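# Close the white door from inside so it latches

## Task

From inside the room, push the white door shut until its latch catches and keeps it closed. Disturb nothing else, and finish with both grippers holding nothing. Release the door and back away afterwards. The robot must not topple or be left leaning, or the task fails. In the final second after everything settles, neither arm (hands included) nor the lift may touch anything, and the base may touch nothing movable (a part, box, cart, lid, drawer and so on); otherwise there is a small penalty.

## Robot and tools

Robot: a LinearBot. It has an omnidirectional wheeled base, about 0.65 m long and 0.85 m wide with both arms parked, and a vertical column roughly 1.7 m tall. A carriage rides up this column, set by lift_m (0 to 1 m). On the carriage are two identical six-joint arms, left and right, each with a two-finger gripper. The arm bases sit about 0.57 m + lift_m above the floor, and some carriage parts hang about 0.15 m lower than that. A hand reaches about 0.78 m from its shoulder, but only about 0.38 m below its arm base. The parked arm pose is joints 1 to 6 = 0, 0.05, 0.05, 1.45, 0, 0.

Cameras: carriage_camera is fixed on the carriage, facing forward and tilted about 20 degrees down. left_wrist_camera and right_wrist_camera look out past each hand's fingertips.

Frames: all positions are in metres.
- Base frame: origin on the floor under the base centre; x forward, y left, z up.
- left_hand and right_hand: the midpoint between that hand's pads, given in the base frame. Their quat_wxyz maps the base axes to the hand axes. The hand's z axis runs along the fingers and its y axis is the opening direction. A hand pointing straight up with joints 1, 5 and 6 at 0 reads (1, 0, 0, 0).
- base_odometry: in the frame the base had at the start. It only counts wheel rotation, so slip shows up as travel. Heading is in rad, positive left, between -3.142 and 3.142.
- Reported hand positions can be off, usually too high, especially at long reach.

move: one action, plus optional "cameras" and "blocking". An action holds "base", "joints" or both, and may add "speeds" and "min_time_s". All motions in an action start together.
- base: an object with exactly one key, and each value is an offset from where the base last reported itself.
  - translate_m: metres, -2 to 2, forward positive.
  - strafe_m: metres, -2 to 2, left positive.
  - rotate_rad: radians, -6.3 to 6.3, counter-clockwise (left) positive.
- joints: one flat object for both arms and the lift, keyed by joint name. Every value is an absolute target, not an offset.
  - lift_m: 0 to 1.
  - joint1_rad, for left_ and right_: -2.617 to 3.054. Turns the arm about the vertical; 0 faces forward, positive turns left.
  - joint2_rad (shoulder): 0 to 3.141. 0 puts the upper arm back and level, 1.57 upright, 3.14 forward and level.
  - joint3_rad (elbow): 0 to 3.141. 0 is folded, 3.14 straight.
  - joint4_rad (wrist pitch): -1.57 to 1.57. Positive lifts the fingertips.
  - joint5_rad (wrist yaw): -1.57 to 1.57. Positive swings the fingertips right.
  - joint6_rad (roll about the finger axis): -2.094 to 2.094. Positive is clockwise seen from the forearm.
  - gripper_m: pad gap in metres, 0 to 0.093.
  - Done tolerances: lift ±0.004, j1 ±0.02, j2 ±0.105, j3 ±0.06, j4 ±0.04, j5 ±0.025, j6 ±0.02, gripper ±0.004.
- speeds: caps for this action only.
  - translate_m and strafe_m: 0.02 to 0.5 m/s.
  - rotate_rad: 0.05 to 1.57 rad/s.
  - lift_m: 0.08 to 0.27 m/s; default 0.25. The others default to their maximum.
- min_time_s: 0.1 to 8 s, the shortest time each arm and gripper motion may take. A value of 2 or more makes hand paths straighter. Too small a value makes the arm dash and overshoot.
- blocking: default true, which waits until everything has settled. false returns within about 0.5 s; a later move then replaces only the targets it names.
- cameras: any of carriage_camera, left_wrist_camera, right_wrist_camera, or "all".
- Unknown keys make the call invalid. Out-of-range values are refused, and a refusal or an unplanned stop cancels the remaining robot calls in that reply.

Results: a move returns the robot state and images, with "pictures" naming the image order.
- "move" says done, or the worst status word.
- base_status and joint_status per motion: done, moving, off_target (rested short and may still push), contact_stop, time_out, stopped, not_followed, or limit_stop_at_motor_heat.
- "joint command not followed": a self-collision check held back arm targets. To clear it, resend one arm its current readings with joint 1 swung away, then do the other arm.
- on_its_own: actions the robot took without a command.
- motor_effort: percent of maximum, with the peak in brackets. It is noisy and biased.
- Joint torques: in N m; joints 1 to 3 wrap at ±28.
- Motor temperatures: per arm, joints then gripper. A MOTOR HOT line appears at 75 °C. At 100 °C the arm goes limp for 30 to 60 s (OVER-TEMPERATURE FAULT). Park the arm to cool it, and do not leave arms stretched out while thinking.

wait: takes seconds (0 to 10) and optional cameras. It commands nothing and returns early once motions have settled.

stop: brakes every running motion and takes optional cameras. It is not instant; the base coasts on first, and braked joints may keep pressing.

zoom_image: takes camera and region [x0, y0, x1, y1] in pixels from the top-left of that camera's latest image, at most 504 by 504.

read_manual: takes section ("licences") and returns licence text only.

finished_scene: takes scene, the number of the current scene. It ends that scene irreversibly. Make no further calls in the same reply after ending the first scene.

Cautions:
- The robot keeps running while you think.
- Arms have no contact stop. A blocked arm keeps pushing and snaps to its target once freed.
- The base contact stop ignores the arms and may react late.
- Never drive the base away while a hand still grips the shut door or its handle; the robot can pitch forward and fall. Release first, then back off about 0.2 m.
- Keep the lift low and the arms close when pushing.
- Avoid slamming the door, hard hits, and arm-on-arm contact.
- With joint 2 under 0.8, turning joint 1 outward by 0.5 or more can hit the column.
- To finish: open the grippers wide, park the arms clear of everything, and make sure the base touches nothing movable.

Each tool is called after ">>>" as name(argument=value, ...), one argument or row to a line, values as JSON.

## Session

>>> move(
  cameras=["carriage_camera"],
)

Scene clock: 0.00 s.
Joint torques (N m): no reading
Motor temperatures (°C): left_arm=[30 35 36 30 27 30 27] | right_arm=[30 32 33 31 29 29 31]
base_odometry: x=+0.000 y=+0.000 heading=+0.000
base_status: not commanded
joint_positions: lift_m=+0.300 left_joint1_rad=-0.004 left_joint2_rad=+0.043 left_joint3_rad=+0.038 left_joint4_rad=+1.478 left_joint5_rad=-0.003 left_joint6_rad=-0.042 left_gripper_m=+0.09396 right_joint1_rad=-0.020 right_joint2_rad=+0.054 right_joint3_rad=+0.039 right_joint4_rad=+1.497 right_joint5_rad=+0.020 right_joint6_rad=+0.048 right_gripper_m=+0.09396
joint_status: not commanded
motor_effort: lift_m=+18 drive_wheels=+0
left_hand: x=+0.2411 y=+0.2976 z=+1.3111 quat_wxyz=(+0.999, -0.002, +0.049, -0.023) (m; base frame)
right_hand: x=+0.2395 y=-0.3011 z=+1.3116 quat_wxyz=(+0.999, +0.011, +0.044, +0.013) (m; base frame)
pictures: carriage_camera
Images, in order (width x height): carriage_camera 672x504.

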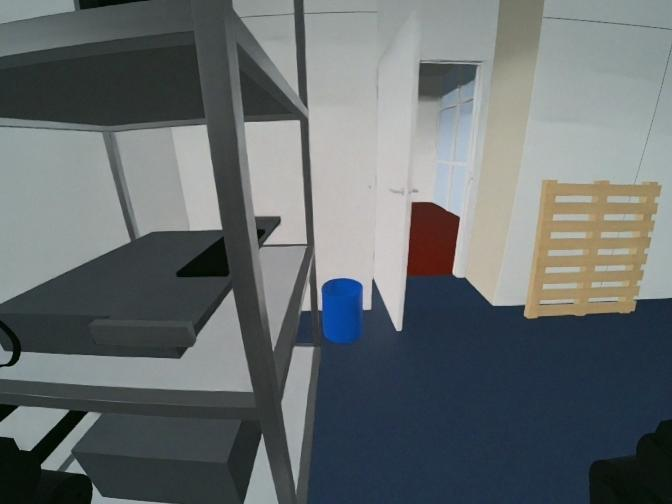

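>>> move(
  base={"strafe_m": -0.66},
  joints={"lift_m": 0.0, "left_gripper_m": 0.0, "right_gripper_m": 0.0},
  speeds={"strafe_m": 0.4},
  cameras=["carriage_camera"],
)

>>> move(
  base={"translate_m": 0.9},
  joints={"left_joint1_rad": 0.0, "left_joint2_rad": 2.356, "left_joint3_rad": 1.832, "left_joint4_rad": 0.524, "left_joint5_rad": 0, "left_joint6_rad": 0},
  speeds={"translate_m": 0.4},
  min_time_s=1.5,
  cameras=["carriage_camera"],
)

Scene clock: 53.57 s.
Joint torques (N m): left_arm=[-0.14 4.14 5.57 -0.17 0.11 0.07] | right_arm=[-0.12 3.92 5.79 -0.3 -0.09 -0.05]
move: done
base_odometry: x=-0.001 y=-0.660 heading=-0.001
base_status: done
joint_positions: lift_m=+0.000 left_joint1_rad=-0.004 left_joint2_rad=+0.043 left_joint3_rad=+0.038 left_joint4_rad=+1.478 left_joint5_rad=-0.003 left_joint6_rad=-0.042 left_gripper_m=+0.00066 right_joint1_rad=-0.020 right_joint2_rad=+0.054 right_joint3_rad=+0.039 right_joint4_rad=+1.497 right_joint5_rad=+0.020 right_joint6_rad=+0.048 right_gripper_m=+0.00010
joint_status: all done
motor_effort: lift_m=+18(19) drive_wheels=-2(20)
left_hand: x=+0.2411 y=+0.2976 z=+1.0110 quat_wxyz=(+0.999, -0.002, +0.049, -0.023) (m; base frame)
right_hand: x=+0.2395 y=-0.3011 z=+1.0115 quat_wxyz=(+0.999, +0.011, +0.044, +0.014) (m; base frame)
pictures: carriage_camera
Images, in order (width x height): carriage_camera 672x504.

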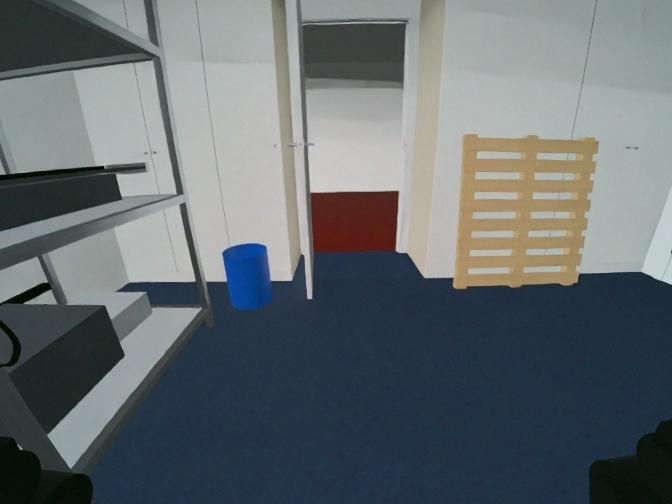

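Scene clock: 57.70 s.
Joint torques (N m): left_arm=[0.1 -14.86 9.48 1.95 0.15 0.16] | right_arm=[-0.13 3.92 5.79 -0.32 -0.1 -0.04]
Motor temperatures (°C): left_arm=[30 38 41 31 27 30 27] | right_arm=[30 33 35 31 29 29 31]
move: done
base_odometry: x=+0.899 y=-0.661 heading=-0.001
base_status: done
joint_positions: lift_m=+0.000 left_joint1_rad=-0.004 left_joint2_rad=+2.355 left_joint3_rad=+1.805 left_joint4_rad=+0.529 left_joint5_rad=-0.003 left_joint6_rad=-0.011 left_gripper_m=+0.00066 right_joint1_rad=-0.020 right_joint2_rad=+0.054 right_joint3_rad=+0.039 right_joint4_rad=+1.498 right_joint5_rad=+0.020 right_joint6_rad=+0.048 right_gripper_m=+0.00010
joint_status: all done
motor_effort: lift_m=+17(19) drive_wheels=-3(14)
left_hand: x=+0.9098 y=+0.2951 z=+0.7994 quat_wxyz=(+0.700, -0.004, +0.714, -0.004) (m; base frame)
right_hand: x=+0.2394 y=-0.3011 z=+1.0117 quat_wxyz=(+0.999, +0.011, +0.044, +0.014) (m; base frame)
pictures: carriage_camera
Images, in order (width x height): carriage_camera 672x504.

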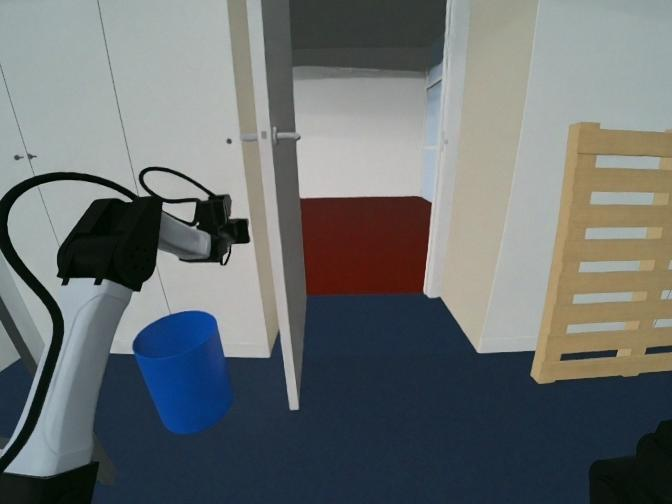

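>>> move(
  base={"translate_m": 0.3},
  speeds={"translate_m": 0.25},
)

>>> move(
  base={"strafe_m": -0.27},
  speeds={"strafe_m": 0.15},
)

>>> move(
  base={"translate_m": 0.3},
  joints={"left_joint1_rad": -0.6, "left_joint5_rad": -0.2},
  speeds={"translate_m": 0.15},
  min_time_s=2.2,
  cameras=["carriage_camera"],
)

Scene clock: 69.83 s.
Joint torques (N m): left_arm=[0.23 -14.95 9.52 1.96 0.15 0.17] | right_arm=[-0.13 3.96 5.83 -0.29 -0.1 -0.05]
Motor temperatures (°C): left_arm=[30 46 44 33 27 30 27] | right_arm=[30 34 36 31 29 29 31]
move: done
base_odometry: x=+1.199 y=-0.662 heading=-0.001
base_status: done
joint_positions: lift_m=+0.000 left_joint1_rad=-0.004 left_joint2_rad=+2.355 left_joint3_rad=+1.805 left_joint4_rad=+0.526 left_joint5_rad=-0.003 left_joint6_rad=-0.011 left_gripper_m=+0.00066 right_joint1_rad=-0.020 right_joint2_rad=+0.054 right_joint3_rad=+0.039 right_joint4_rad=+1.497 right_joint5_rad=+0.020 right_joint6_rad=+0.048 right_gripper_m=+0.00010
joint_status: not commanded
motor_effort: lift_m=+18(18) drive_wheels=-1(15)
left_hand: x=+0.9098 y=+0.2951 z=+0.7986 quat_wxyz=(+0.699, -0.004, +0.715, -0.004) (m; base frame)
right_hand: x=+0.2395 y=-0.3011 z=+1.0117 quat_wxyz=(+0.999, +0.011, +0.044, +0.014) (m; base frame)
pictures: none

Scene clock: 72.53 s.
Joint torques (N m): left_arm=[-0.14 -14.84 9.51 1.97 0.25 0.09] | right_arm=[0.03 3.96 5.81 -0.29 -0.11 -0.06]
move: done
base_odometry: x=+1.199 y=-0.932 heading=-0.001
base_status: done
joint_positions: lift_m=+0.000 left_joint1_rad=+0.000 left_joint2_rad=+2.355 left_joint3_rad=+1.805 left_joint4_rad=+0.526 left_joint5_rad=-0.013 left_joint6_rad=-0.001 left_gripper_m=+0.00065 right_joint1_rad=-0.020 right_joint2_rad=+0.054 right_joint3_rad=+0.039 right_joint4_rad=+1.497 right_joint5_rad=+0.020 right_joint6_rad=+0.048 right_gripper_m=+0.00010
joint_status: not commanded
motor_effort: lift_m=+18(18) drive_wheels=+0(16)
left_hand: x=+0.9097 y=+0.2995 z=+0.7985 quat_wxyz=(+0.699, -0.005, +0.715, +0.004) (m; base frame)
right_hand: x=+0.2395 y=-0.3011 z=+1.0117 quat_wxyz=(+0.999, +0.011, +0.044, +0.014) (m; base frame)
pictures: none

Scene clock: 75.50 s.
Joint torques (N m): left_arm=[-0.44 -14.91 9.47 1.93 -0.05 0.11] | right_arm=[-0.17 3.93 5.79 -0.3 -0.1 -0.05]
move: done
base_odometry: x=+1.499 y=-0.932 heading=-0.002
base_status: done
joint_positions: lift_m=+0.000 left_joint1_rad=-0.595 left_joint2_rad=+2.355 left_joint3_rad=+1.805 left_joint4_rad=+0.525 left_joint5_rad=-0.187 left_joint6_rad=-0.006 left_gripper_m=+0.00066 right_joint1_rad=-0.020 right_joint2_rad=+0.054 right_joint3_rad=+0.039 right_joint4_rad=+1.497 right_joint5_rad=+0.020 right_joint6_rad=+0.048 right_gripper_m=+0.00010
joint_status: all done
motor_effort: lift_m=+17(18) drive_wheels=-2(12)
left_hand: x=+0.8059 y=-0.0639 z=+0.7984 quat_wxyz=(+0.684, +0.145, +0.701, -0.142) (m; base frame)
right_hand: x=+0.2395 y=-0.3011 z=+1.0117 quat_wxyz=(+0.999, +0.011, +0.044, +0.014) (m; base frame)
pictures: carriage_camera
Images, in order (width x height): carriage_camera 672x504.

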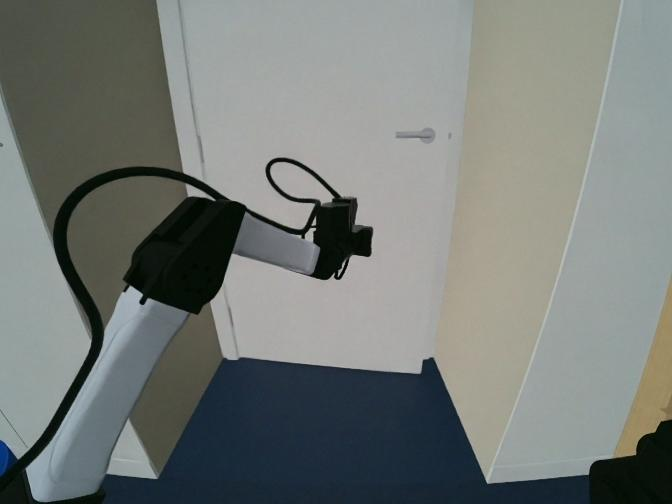

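>>> move(
  base={"translate_m": 0.29},
  speeds={"translate_m": 0.15},
  cameras=["carriage_camera"],
)

>>> zoom_image(
  camera="carriage_camera",
  region=[380, 300, 500, 420],
)

Scene clock: 85.20 s.
Joint torques (N m): left_arm=[-0.43 -14.95 9.59 1.96 -0.06 0.08] | right_arm=[-0.09 3.99 5.78 -0.3 -0.1 -0.04]
Motor temperatures (°C): left_arm=[30 52 46 35 28 30 28] | right_arm=[30 34 36 30 29 29 31]
move: done
base_odometry: x=+1.789 y=-0.933 heading=-0.002
base_status: done
joint_positions: lift_m=+0.000 left_joint1_rad=-0.598 left_joint2_rad=+2.355 left_joint3_rad=+1.805 left_joint4_rad=+0.525 left_joint5_rad=-0.187 left_joint6_rad=-0.006 left_gripper_m=+0.00066 right_joint1_rad=-0.020 right_joint2_rad=+0.054 right_joint3_rad=+0.039 right_joint4_rad=+1.497 right_joint5_rad=+0.020 right_joint6_rad=+0.048 right_gripper_m=+0.00010
joint_status: not commanded
motor_effort: lift_m=+18(18) drive_wheels=-1(12)
left_hand: x=+0.8048 y=-0.0657 z=+0.7984 quat_wxyz=(+0.684, +0.146, +0.701, -0.143) (m; base frame)
right_hand: x=+0.2395 y=-0.3011 z=+1.0117 quat_wxyz=(+0.999, +0.011, +0.044, +0.014) (m; base frame)
pictures: carriage_camera
Images, in order (width x height): carriage_camera 672x504.

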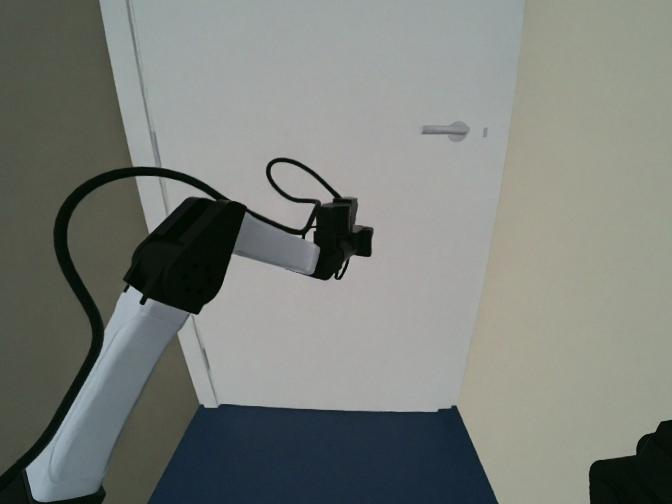

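Scaled by 4.200 from the camera's 672x504 image, which has a finer 960x720 frame.

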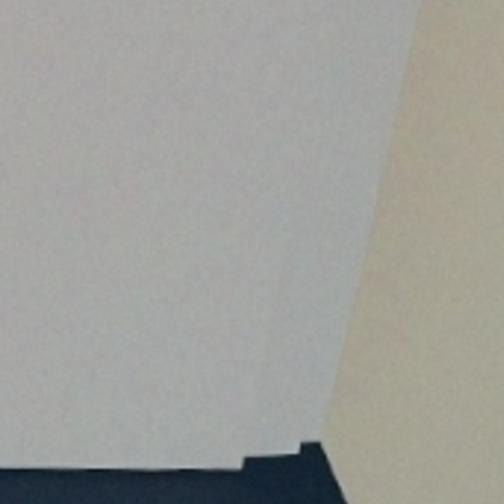

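>>> move(
  base={"translate_m": 0.1},
  speeds={"translate_m": 0.1},
  cameras=["carriage_camera"],
)

>>> zoom_image(
  camera="carriage_camera",
  region=[400, 340, 520, 460],
)

Scene clock: 93.03 s.
Joint torques (N m): left_arm=[1.07 -14.84 9.26 1.96 -0.2 0.11] | right_arm=[-0.17 4.08 5.83 -0.24 -0.08 -0.04]
Motor temperatures (°C): left_arm=[30 55 47 35 28 30 28] | right_arm=[30 34 36 30 29 29 31]
move: done
base_odometry: x=+1.889 y=-0.934 heading=-0.002
base_status: done
joint_positions: lift_m=+0.000 left_joint1_rad=-0.614 left_joint2_rad=+2.355 left_joint3_rad=+1.807 left_joint4_rad=+0.522 left_joint5_rad=-0.180 left_joint6_rad=-0.006 left_gripper_m=+0.00065 right_joint1_rad=-0.020 right_joint2_rad=+0.054 right_joint3_rad=+0.039 right_joint4_rad=+1.496 right_joint5_rad=+0.020 right_joint6_rad=+0.048 right_gripper_m=+0.00010
joint_status: not commanded
motor_effort: lift_m=+18(18) drive_wheels=-1(12)
left_hand: x=+0.7986 y=-0.0761 z=+0.7982 quat_wxyz=(+0.681, +0.154, +0.699, -0.151) (m; base frame)
right_hand: x=+0.2398 y=-0.3011 z=+1.0116 quat_wxyz=(+0.999, +0.011, +0.045, +0.014) (m; base frame)
pictures: carriage_camera
Images, in order (width x height): carriage_camera 672x504.

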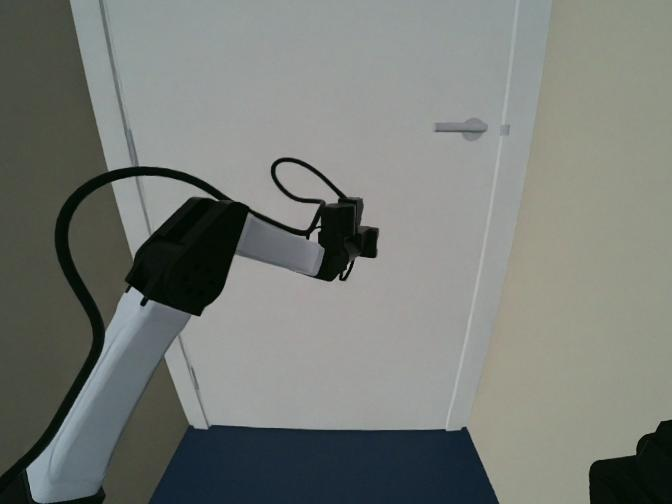

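Scaled by 4.200 from the camera's 672x504 image, which has a finer 960x720 frame.

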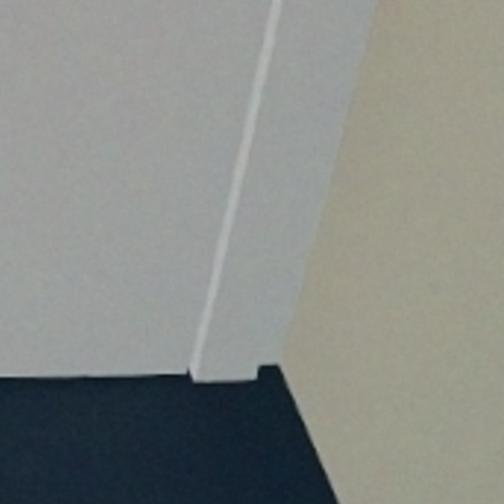

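>>> move(
  base={"translate_m": 0.06},
  speeds={"translate_m": 0.1},
  cameras=["carriage_camera"],
)

>>> zoom_image(
  camera="carriage_camera",
  region=[400, 360, 520, 480],
)

Scene clock: 99.20 s.
Joint torques (N m): left_arm=[6.76 -14.9 9.39 2.08 -2.23 0.09] | right_arm=[-0.1 3.95 5.78 -0.27 -0.08 -0.06]
Motor temperatures (°C): left_arm=[30 56 48 36 28 30 28] | right_arm=[30 34 36 30 29 29 31]
move: done
base_odometry: x=+1.949 y=-0.934 heading=-0.003
base_status: done
joint_positions: lift_m=+0.000 left_joint1_rad=-0.690 left_joint2_rad=+2.355 left_joint3_rad=+1.807 left_joint4_rad=+0.513 left_joint5_rad=+0.003 left_joint6_rad=-0.006 left_gripper_m=+0.00064 right_joint1_rad=-0.020 right_joint2_rad=+0.054 right_joint3_rad=+0.039 right_joint4_rad=+1.496 right_joint5_rad=+0.020 right_joint6_rad=+0.048 right_gripper_m=+0.00010
joint_status: not commanded
motor_effort: lift_m=+17(18) drive_wheels=+6(13)
left_hand: x=+0.7503 y=-0.1456 z=+0.7960 quat_wxyz=(+0.652, +0.243, +0.677, -0.238) (m; base frame)
right_hand: x=+0.2399 y=-0.3011 z=+1.0116 quat_wxyz=(+0.999, +0.011, +0.045, +0.014) (m; base frame)
pictures: carriage_camera
Images, in order (width x height): carriage_camera 672x504.

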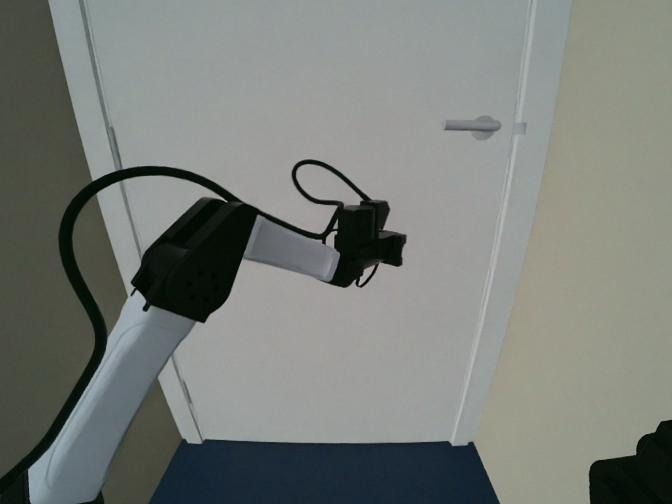

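Scaled by 4.200 from the camera's 672x504 image, which has a finer 960x720 frame.

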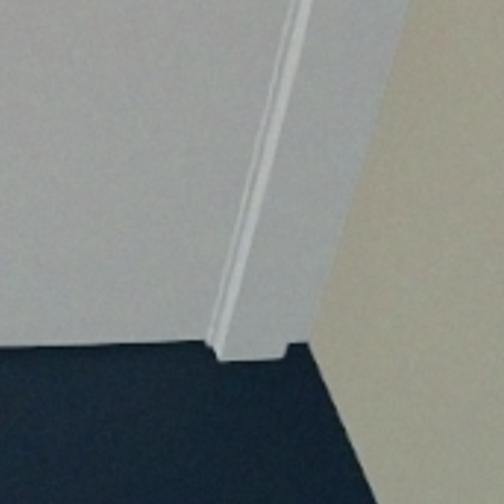

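>>> move(
  base={"translate_m": -0.3},
  speeds={"translate_m": 0.2},
)

>>> move(
  base={"translate_m": -0.2},
  joints={"left_joint1_rad": 0, "left_joint2_rad": 0.05, "left_joint3_rad": 0.05, "left_joint4_rad": 1.45,"left_joint5_rad": 0, "left_joint6_rad": 0},
  min_time_s=1.5,
  speeds={"translate_m": 0.2},
  cameras=["carriage_camera"],
)

>>> zoom_image(
  camera="carriage_camera",
  region=[360, 280, 480, 400],
)

Scene clock: 108.97 s.
Joint torques (N m): left_arm=[-0.34 -15.04 9.14 2.11 -0.07 0.12] | right_arm=[-0.14 3.95 5.81 -0.28 -0.1 -0.04]
Motor temperatures (°C): left_arm=[31 58 48 38 29 30 28] | right_arm=[30 34 36 30 29 29 31]
move: done
base_odometry: x=+1.649 y=-0.933 heading=-0.003
base_status: done
joint_positions: lift_m=+0.000 left_joint1_rad=-0.596 left_joint2_rad=+2.355 left_joint3_rad=+1.807 left_joint4_rad=+0.513 left_joint5_rad=-0.186 left_joint6_rad=-0.006 left_gripper_m=+0.00064 right_joint1_rad=-0.020 right_joint2_rad=+0.054 right_joint3_rad=+0.039 right_joint4_rad=+1.496 right_joint5_rad=+0.020 right_joint6_rad=+0.048 right_gripper_m=+0.00010
joint_status: not commanded
motor_effort: lift_m=+17(18) drive_wheels=+0(12)
left_hand: x=+0.8054 y=-0.0648 z=+0.7962 quat_wxyz=(+0.680, +0.147, +0.704, -0.141) (m; base frame)
right_hand: x=+0.2399 y=-0.3011 z=+1.0116 quat_wxyz=(+0.999, +0.011, +0.045, +0.014) (m; base frame)
pictures: none

Scene clock: 111.07 s.
Joint torques (N m): left_arm=[0.44 3.33 4.46 0.04 0.3 0.11] | right_arm=[-0.13 3.97 5.79 -0.3 -0.1 -0.05]
Motor temperatures (°C): left_arm=[31 57 48 38 29 30 28] | right_arm=[30 34 36 30 29 29 31]
move: done
base_odometry: x=+1.449 y=-0.933 heading=-0.003
base_status: done
joint_positions: lift_m=+0.000 left_joint1_rad=-0.007 left_joint2_rad=+0.056 left_joint3_rad=+0.059 left_joint4_rad=+1.438 left_joint5_rad=-0.015 left_joint6_rad=-0.006 left_gripper_m=+0.00065 right_joint1_rad=-0.020 right_joint2_rad=+0.054 right_joint3_rad=+0.039 right_joint4_rad=+1.496 right_joint5_rad=+0.020 right_joint6_rad=+0.048 right_gripper_m=+0.00010
joint_status: all done
motor_effort: lift_m=+17(18) drive_wheels=-1(15)
left_hand: x=+0.2485 y=+0.2995 z=+1.0155 quat_wxyz=(+0.998, -0.007, +0.065, -0.006) (m; base frame)
right_hand: x=+0.2398 y=-0.3011 z=+1.0116 quat_wxyz=(+0.999, +0.011, +0.045, +0.014) (m; base frame)
pictures: carriage_camera
Images, in order (width x height): carriage_camera 672x504.

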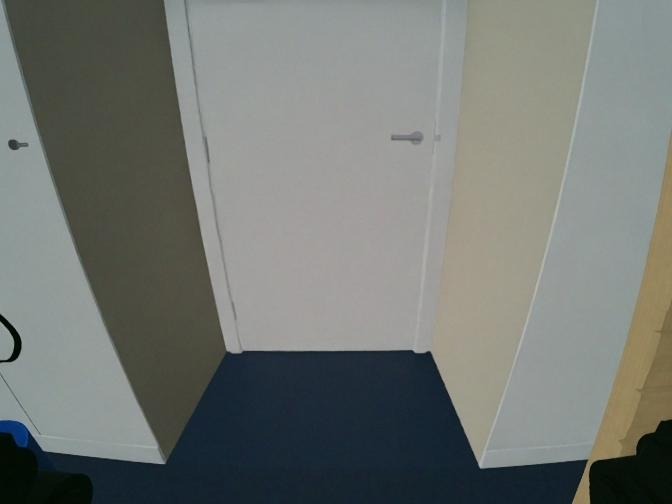

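Scaled by 4.200 from the camera's 672x504 image, which has a finer 960x720 frame.

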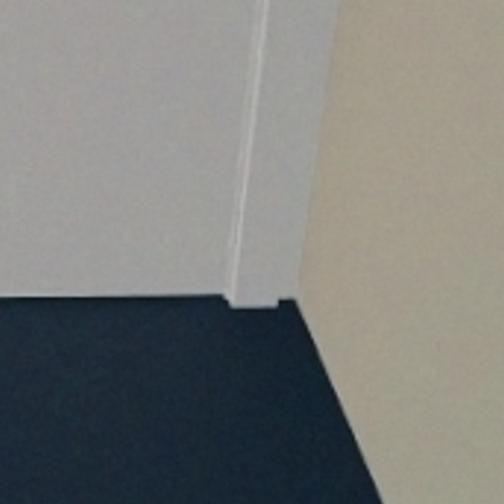

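>>> finished_scene(
  scene=2,
)

The scene is finished: the task was done.


## Next scene

The same job, from a new start.

>>> move(
  cameras=["carriage_camera"],
)

Scene clock: 0.00 s.
Joint torques (N m): no reading
Motor temperatures (°C): left_arm=[29 34 35 29 28 30 27] | right_arm=[30 31 32 28 29 29 31]
base_odometry: x=+0.000 y=+0.000 heading=+0.000
base_status: not commanded
joint_positions: lift_m=+0.300 left_joint1_rad=-0.008 left_joint2_rad=+0.051 left_joint3_rad=+0.041 left_joint4_rad=+1.440 left_joint5_rad=+0.011 left_joint6_rad=+0.011 left_gripper_m=+0.09396 right_joint1_rad=+0.018 right_joint2_rad=+0.067 right_joint3_rad=+0.063 right_joint4_rad=+1.446 right_joint5_rad=+0.039 right_joint6_rad=-0.006 right_gripper_m=+0.09396
joint_status: not commanded
motor_effort: lift_m=+18 drive_wheels=+1
left_hand: x=+0.2522 y=+0.2949 z=+1.3106 quat_wxyz=(+0.997, +0.006, +0.071, +0.001) (m; base frame)
right_hand: x=+0.2488 y=-0.3033 z=+1.3166 quat_wxyz=(+0.998, +0.018, +0.064, +0.005) (m; base frame)
pictures: carriage_camera
Images, in order (width x height): carriage_camera 672x504.

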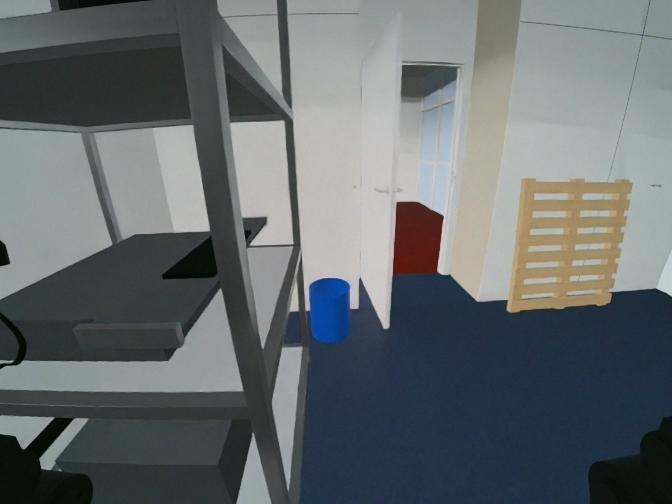

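>>> move(
  base={"rotate_rad": 0.045},
  joints={"lift_m": 0.0, "left_gripper_m": 0.0, "right_gripper_m": 0.0},
)

>>> move(
  base={"strafe_m": -0.64},
  speeds={"strafe_m": 0.4},
  cameras=["carriage_camera"],
)

Scene clock: 12.13 s.
Joint torques (N m): left_arm=[-0.23 3.88 5.64 -0.12 0.11 0.06] | right_arm=[-0.13 3.84 6.08 -0.21 -0.12 -0.04]
move: done
base_odometry: x=+0.000 y=+0.000 heading=+0.045
base_status: done
joint_positions: lift_m=+0.000 left_joint1_rad=-0.008 left_joint2_rad=+0.051 left_joint3_rad=+0.041 left_joint4_rad=+1.440 left_joint5_rad=+0.011 left_joint6_rad=+0.011 left_gripper_m=+0.00066 right_joint1_rad=+0.018 right_joint2_rad=+0.067 right_joint3_rad=+0.063 right_joint4_rad=+1.446 right_joint5_rad=+0.039 right_joint6_rad=-0.006 right_gripper_m=+0.00010
joint_status: all done
motor_effort: lift_m=+18(20) drive_wheels=-1(7)
left_hand: x=+0.2522 y=+0.2949 z=+1.0105 quat_wxyz=(+0.997, +0.006, +0.071, +0.001) (m; base frame)
right_hand: x=+0.2488 y=-0.3033 z=+1.0165 quat_wxyz=(+0.998, +0.018, +0.064, +0.005) (m; base frame)
pictures: none

Scene clock: 15.63 s.
Joint torques (N m): left_arm=[-0.16 3.85 5.65 -0.1 0.11 0.05] | right_arm=[-0.28 3.85 6.05 -0.2 -0.1 -0.04]
move: done
base_odometry: x=+0.028 y=-0.639 heading=+0.044
base_status: done
joint_positions: lift_m=+0.000 left_joint1_rad=-0.007 left_joint2_rad=+0.051 left_joint3_rad=+0.041 left_joint4_rad=+1.440 left_joint5_rad=+0.011 left_joint6_rad=+0.011 left_gripper_m=+0.00066 right_joint1_rad=+0.019 right_joint2_rad=+0.067 right_joint3_rad=+0.063 right_joint4_rad=+1.446 right_joint5_rad=+0.039 right_joint6_rad=-0.006 right_gripper_m=+0.00010
joint_status: not commanded
motor_effort: lift_m=+19(19) drive_wheels=-3(17)
left_hand: x=+0.2522 y=+0.2949 z=+1.0105 quat_wxyz=(+0.997, +0.006, +0.071, +0.001) (m; base frame)
right_hand: x=+0.2488 y=-0.3032 z=+1.0165 quat_wxyz=(+0.998, +0.018, +0.064, +0.005) (m; base frame)
pictures: carriage_camera
Images, in order (width x height): carriage_camera 672x504.

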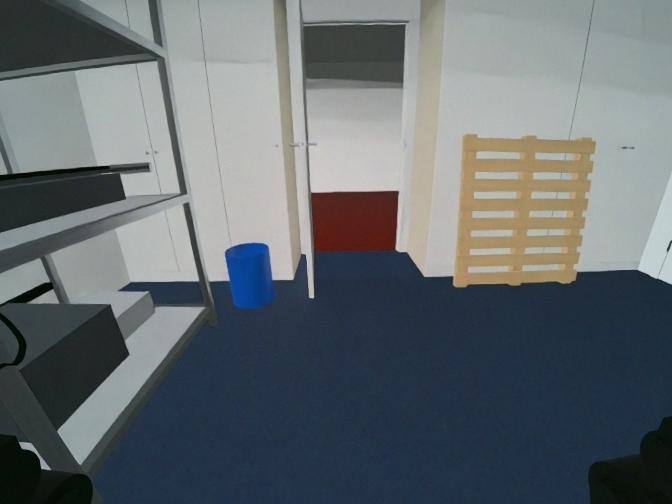

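>>> move(
  base={"translate_m": 1.21},
  joints={"left_joint1_rad": 0.0, "left_joint2_rad": 2.356, "left_joint3_rad": 1.832, "left_joint4_rad": 0.524, "left_joint5_rad": 0, "left_joint6_rad": 0},
  speeds={"translate_m": 0.4},
  min_time_s=1.5,
  cameras=["carriage_camera"],
)

>>> move(
  base={"strafe_m": -0.27},
  speeds={"strafe_m": 0.15},
)

>>> move(
  base={"translate_m": 0.3},
  joints={"left_joint1_rad": -0.6, "left_joint5_rad": -0.2},
  speeds={"translate_m": 0.15},
  min_time_s=2.2,
  cameras=["carriage_camera"],
)

Scene clock: 29.67 s.
Joint torques (N m): left_arm=[0.36 -14.67 9.66 2.01 -0.04 -0.05] | right_arm=[-0.14 3.79 6.05 -0.17 -0.11 -0.06]
move: done
base_odometry: x=+1.237 y=-0.587 heading=+0.044
base_status: done
joint_positions: lift_m=+0.000 left_joint1_rad=-0.007 left_joint2_rad=+2.355 left_joint3_rad=+1.804 left_joint4_rad=+0.526 left_joint5_rad=+0.011 left_joint6_rad=+0.011 left_gripper_m=+0.00066 right_joint1_rad=+0.019 right_joint2_rad=+0.067 right_joint3_rad=+0.063 right_joint4_rad=+1.446 right_joint5_rad=+0.039 right_joint6_rad=-0.006 right_gripper_m=+0.00010
joint_status: all done
motor_effort: lift_m=+17(19) drive_wheels=-3(16)
left_hand: x=+0.9097 y=+0.2900 z=+0.7975 quat_wxyz=(+0.698, +0.011, +0.716, -0.003) (m; base frame)
right_hand: x=+0.2488 y=-0.3032 z=+1.0166 quat_wxyz=(+0.998, +0.018, +0.064, +0.005) (m; base frame)
pictures: carriage_camera
Images, in order (width x height): carriage_camera 672x504.

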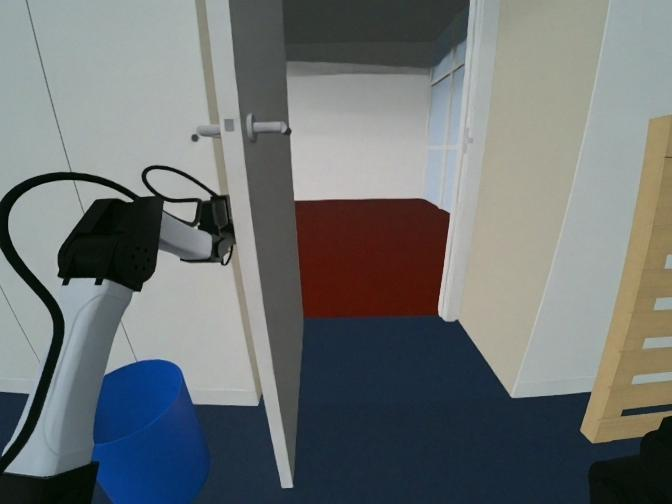

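Scene clock: 32.37 s.
Joint torques (N m): left_arm=[-0.2 -14.79 9.43 2.03 0.24 0.01] | right_arm=[-0.36 3.85 6.04 -0.21 -0.11 -0.04]
Motor temperatures (°C): left_arm=[29 39 38 31 28 30 27] | right_arm=[30 32 33 29 29 29 31]
move: done
base_odometry: x=+1.249 y=-0.857 heading=+0.044
base_status: done
joint_positions: lift_m=+0.000 left_joint1_rad=+0.000 left_joint2_rad=+2.355 left_joint3_rad=+1.804 left_joint4_rad=+0.526 left_joint5_rad=-0.014 left_joint6_rad=+0.005 left_gripper_m=+0.00065 right_joint1_rad=+0.019 right_joint2_rad=+0.067 right_joint3_rad=+0.063 right_joint4_rad=+1.446 right_joint5_rad=+0.039 right_joint6_rad=-0.006 right_gripper_m=+0.00010
joint_status: not commanded
motor_effort: lift_m=+18(18) drive_wheels=-2(16)
left_hand: x=+0.9097 y=+0.2996 z=+0.7974 quat_wxyz=(+0.698, -0.003, +0.716, +0.007) (m; base frame)
right_hand: x=+0.2488 y=-0.3032 z=+1.0166 quat_wxyz=(+0.998, +0.018, +0.064, +0.005) (m; base frame)
pictures: none

Scene clock: 35.27 s.
Joint torques (N m): left_arm=[-0.43 -14.61 9.59 1.96 -0.06 0.07] | right_arm=[-0.09 3.89 6.11 -0.16 -0.1 -0.04]
move: done
base_odometry: x=+1.549 y=-0.844 heading=+0.044
base_status: done
joint_positions: lift_m=+0.000 left_joint1_rad=-0.596 left_joint2_rad=+2.355 left_joint3_rad=+1.804 left_joint4_rad=+0.525 left_joint5_rad=-0.186 left_joint6_rad=-0.005 left_gripper_m=+0.00065 right_joint1_rad=+0.019 right_joint2_rad=+0.067 right_joint3_rad=+0.063 right_joint4_rad=+1.446 right_joint5_rad=+0.039 right_joint6_rad=-0.006 right_gripper_m=+0.00010
joint_status: all done
motor_effort: lift_m=+18(18) drive_wheels=-2(11)
left_hand: x=+0.8057 y=-0.0643 z=+0.7973 quat_wxyz=(+0.683, +0.146, +0.701, -0.142) (m; base frame)
right_hand: x=+0.2488 y=-0.3032 z=+1.0166 quat_wxyz=(+0.998, +0.018, +0.064, +0.005) (m; base frame)
pictures: carriage_camera
Images, in order (width x height): carriage_camera 672x504.

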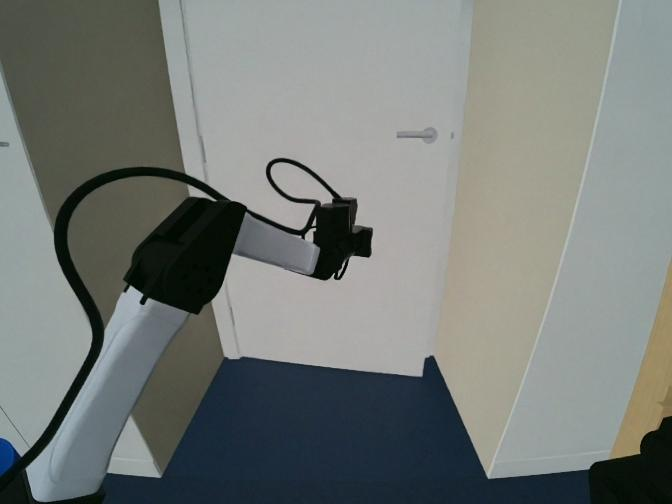

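>>> move(
  base={"translate_m": 0.37},
  speeds={"translate_m": 0.15},
)

>>> move(
  base={"translate_m": 0.085},
  speeds={"translate_m": 0.1},
  cameras=["carriage_camera"],
)

>>> zoom_image(
  camera="carriage_camera",
  region=[400, 360, 520, 480],
)

Scene clock: 42.90 s.
Joint torques (N m): left_arm=[-0.2 -14.72 9.33 1.99 -0.05 0.11] | right_arm=[-0.18 3.81 6.08 -0.19 -0.1 -0.06]
Motor temperatures (°C): left_arm=[30 44 40 33 28 30 28] | right_arm=[30 32 33 29 29 29 31]
move: done
base_odometry: x=+1.918 y=-0.828 heading=+0.043
base_status: done
joint_positions: lift_m=+0.000 left_joint1_rad=-0.600 left_joint2_rad=+2.355 left_joint3_rad=+1.804 left_joint4_rad=+0.525 left_joint5_rad=-0.187 left_joint6_rad=-0.005 left_gripper_m=+0.00065 right_joint1_rad=+0.019 right_joint2_rad=+0.067 right_joint3_rad=+0.063 right_joint4_rad=+1.446 right_joint5_rad=+0.039 right_joint6_rad=-0.006 right_gripper_m=+0.00010
joint_status: not commanded
motor_effort: lift_m=+18(18) drive_wheels=-2(14)
left_hand: x=+0.8043 y=-0.0664 z=+0.7973 quat_wxyz=(+0.683, +0.147, +0.701, -0.143) (m; base frame)
right_hand: x=+0.2488 y=-0.3032 z=+1.0166 quat_wxyz=(+0.998, +0.018, +0.064, +0.005) (m; base frame)
pictures: none

Scene clock: 44.43 s.
Joint torques (N m): left_arm=[6.38 -14.76 9.4 2.14 -1.93 0.08] | right_arm=[-0.21 3.86 6.09 -0.2 -0.1 -0.03]
move: done
base_odometry: x=+2.003 y=-0.824 heading=+0.043
base_status: done
joint_positions: lift_m=+0.000 left_joint1_rad=-0.685 left_joint2_rad=+2.355 left_joint3_rad=+1.804 left_joint4_rad=+0.513 left_joint5_rad=-0.021 left_joint6_rad=-0.005 left_gripper_m=+0.00064 right_joint1_rad=+0.019 right_joint2_rad=+0.067 right_joint3_rad=+0.063 right_joint4_rad=+1.446 right_joint5_rad=+0.039 right_joint6_rad=-0.006 right_gripper_m=+0.00010
joint_status: not commanded
motor_effort: lift_m=+17(18) drive_wheels=+6(14)
left_hand: x=+0.7554 y=-0.1392 z=+0.7942 quat_wxyz=(+0.655, +0.234, +0.682, -0.227) (m; base frame)
right_hand: x=+0.2489 y=-0.3032 z=+1.0166 quat_wxyz=(+0.998, +0.018, +0.065, +0.005) (m; base frame)
pictures: carriage_camera
Images, in order (width x height): carriage_camera 672x504.

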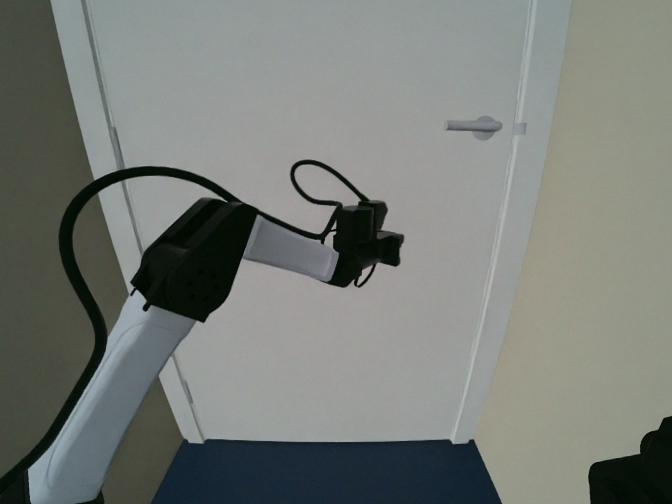

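Scaled by 4.200 from the camera's 672x504 image, which has a finer 960x720 frame.

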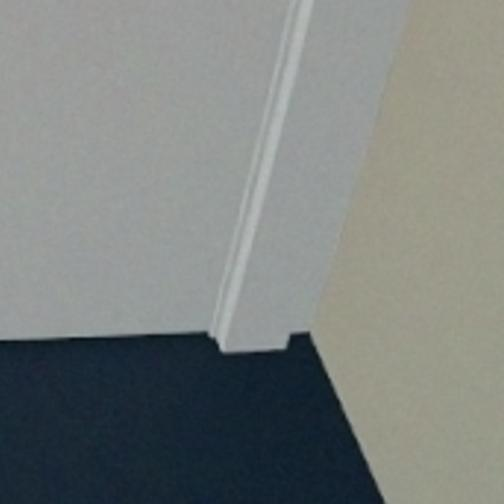

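Same fully shut view. Retreat.

>>> move(
  base={"translate_m": -0.3},
  speeds={"translate_m": 0.25},
)

>>> move(
  base={"translate_m": -0.15},
  joints={"left_joint1_rad": 0, "left_joint2_rad": 0.05, "left_joint3_rad": 0.05, "left_joint4_rad": 1.45,"left_joint5_rad": 0, "left_joint6_rad": 0},
  min_time_s=1.5,
  speeds={"translate_m": 0.2},
  cameras=["carriage_camera"],
)

>>> zoom_image(
  camera="carriage_camera",
  region=[360, 280, 480, 400],
)

Scene clock: 52.83 s.
Joint torques (N m): left_arm=[-0.21 -14.71 9.36 2.1 -0.11 0.11] | right_arm=[-0.2 3.84 6.08 -0.21 -0.11 -0.04]
move: done
base_odometry: x=+1.703 y=-0.837 heading=+0.043
base_status: done
joint_positions: lift_m=+0.000 left_joint1_rad=-0.599 left_joint2_rad=+2.355 left_joint3_rad=+1.804 left_joint4_rad=+0.513 left_joint5_rad=-0.186 left_joint6_rad=-0.005 left_gripper_m=+0.00064 right_joint1_rad=+0.019 right_joint2_rad=+0.067 right_joint3_rad=+0.063 right_joint4_rad=+1.446 right_joint5_rad=+0.039 right_joint6_rad=-0.006 right_gripper_m=+0.00010
joint_status: not commanded
motor_effort: lift_m=+18(18) drive_wheels=+1(15)
left_hand: x=+0.8045 y=-0.0661 z=+0.7944 quat_wxyz=(+0.679, +0.149, +0.705, -0.141) (m; base frame)
right_hand: x=+0.2489 y=-0.3032 z=+1.0166 quat_wxyz=(+0.998, +0.018, +0.065, +0.005) (m; base frame)
pictures: none

Scene clock: 54.70 s.
Joint torques (N m): left_arm=[0.38 3.06 4.57 0.06 0.31 0.09] | right_arm=[-0.17 3.78 6.02 -0.15 -0.1 -0.07]
move: done
base_odometry: x=+1.554 y=-0.844 heading=+0.043
base_status: done
joint_positions: lift_m=+0.000 left_joint1_rad=-0.006 left_joint2_rad=+0.056 left_joint3_rad=+0.057 left_joint4_rad=+1.434 left_joint5_rad=-0.016 left_joint6_rad=-0.005 left_gripper_m=+0.00065 right_joint1_rad=+0.019 right_joint2_rad=+0.067 right_joint3_rad=+0.063 right_joint4_rad=+1.446 right_joint5_rad=+0.039 right_joint6_rad=-0.006 right_gripper_m=+0.00010
joint_status: all done
motor_effort: lift_m=+18(18) drive_wheels=+1(15)
left_hand: x=+0.2498 y=+0.2996 z=+1.0149 quat_wxyz=(+0.998, -0.008, +0.067, -0.005) (m; base frame)
right_hand: x=+0.2488 y=-0.3032 z=+1.0166 quat_wxyz=(+0.998, +0.018, +0.064, +0.005) (m; base frame)
pictures: carriage_camera
Images, in order (width x height): carriage_camera 672x504.

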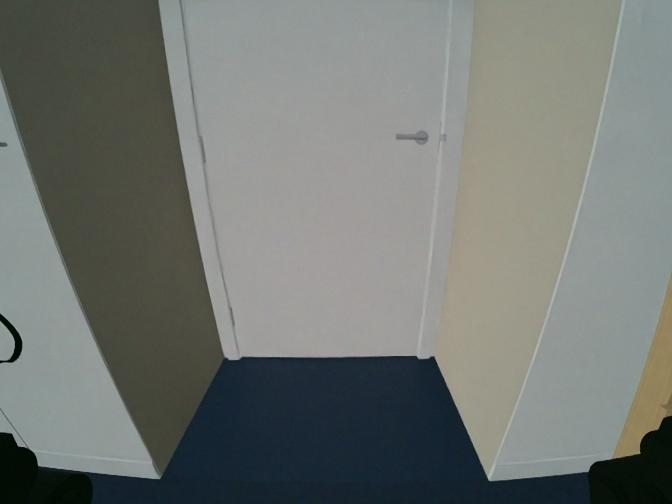

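Scaled by 4.200 from the camera's 672x504 image, which has a finer 960x720 frame.

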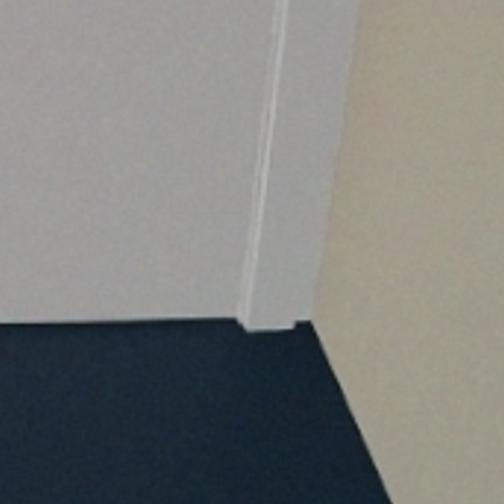

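>>> finished_scene(
  scene=3,
)

The scene is finished: the task was done.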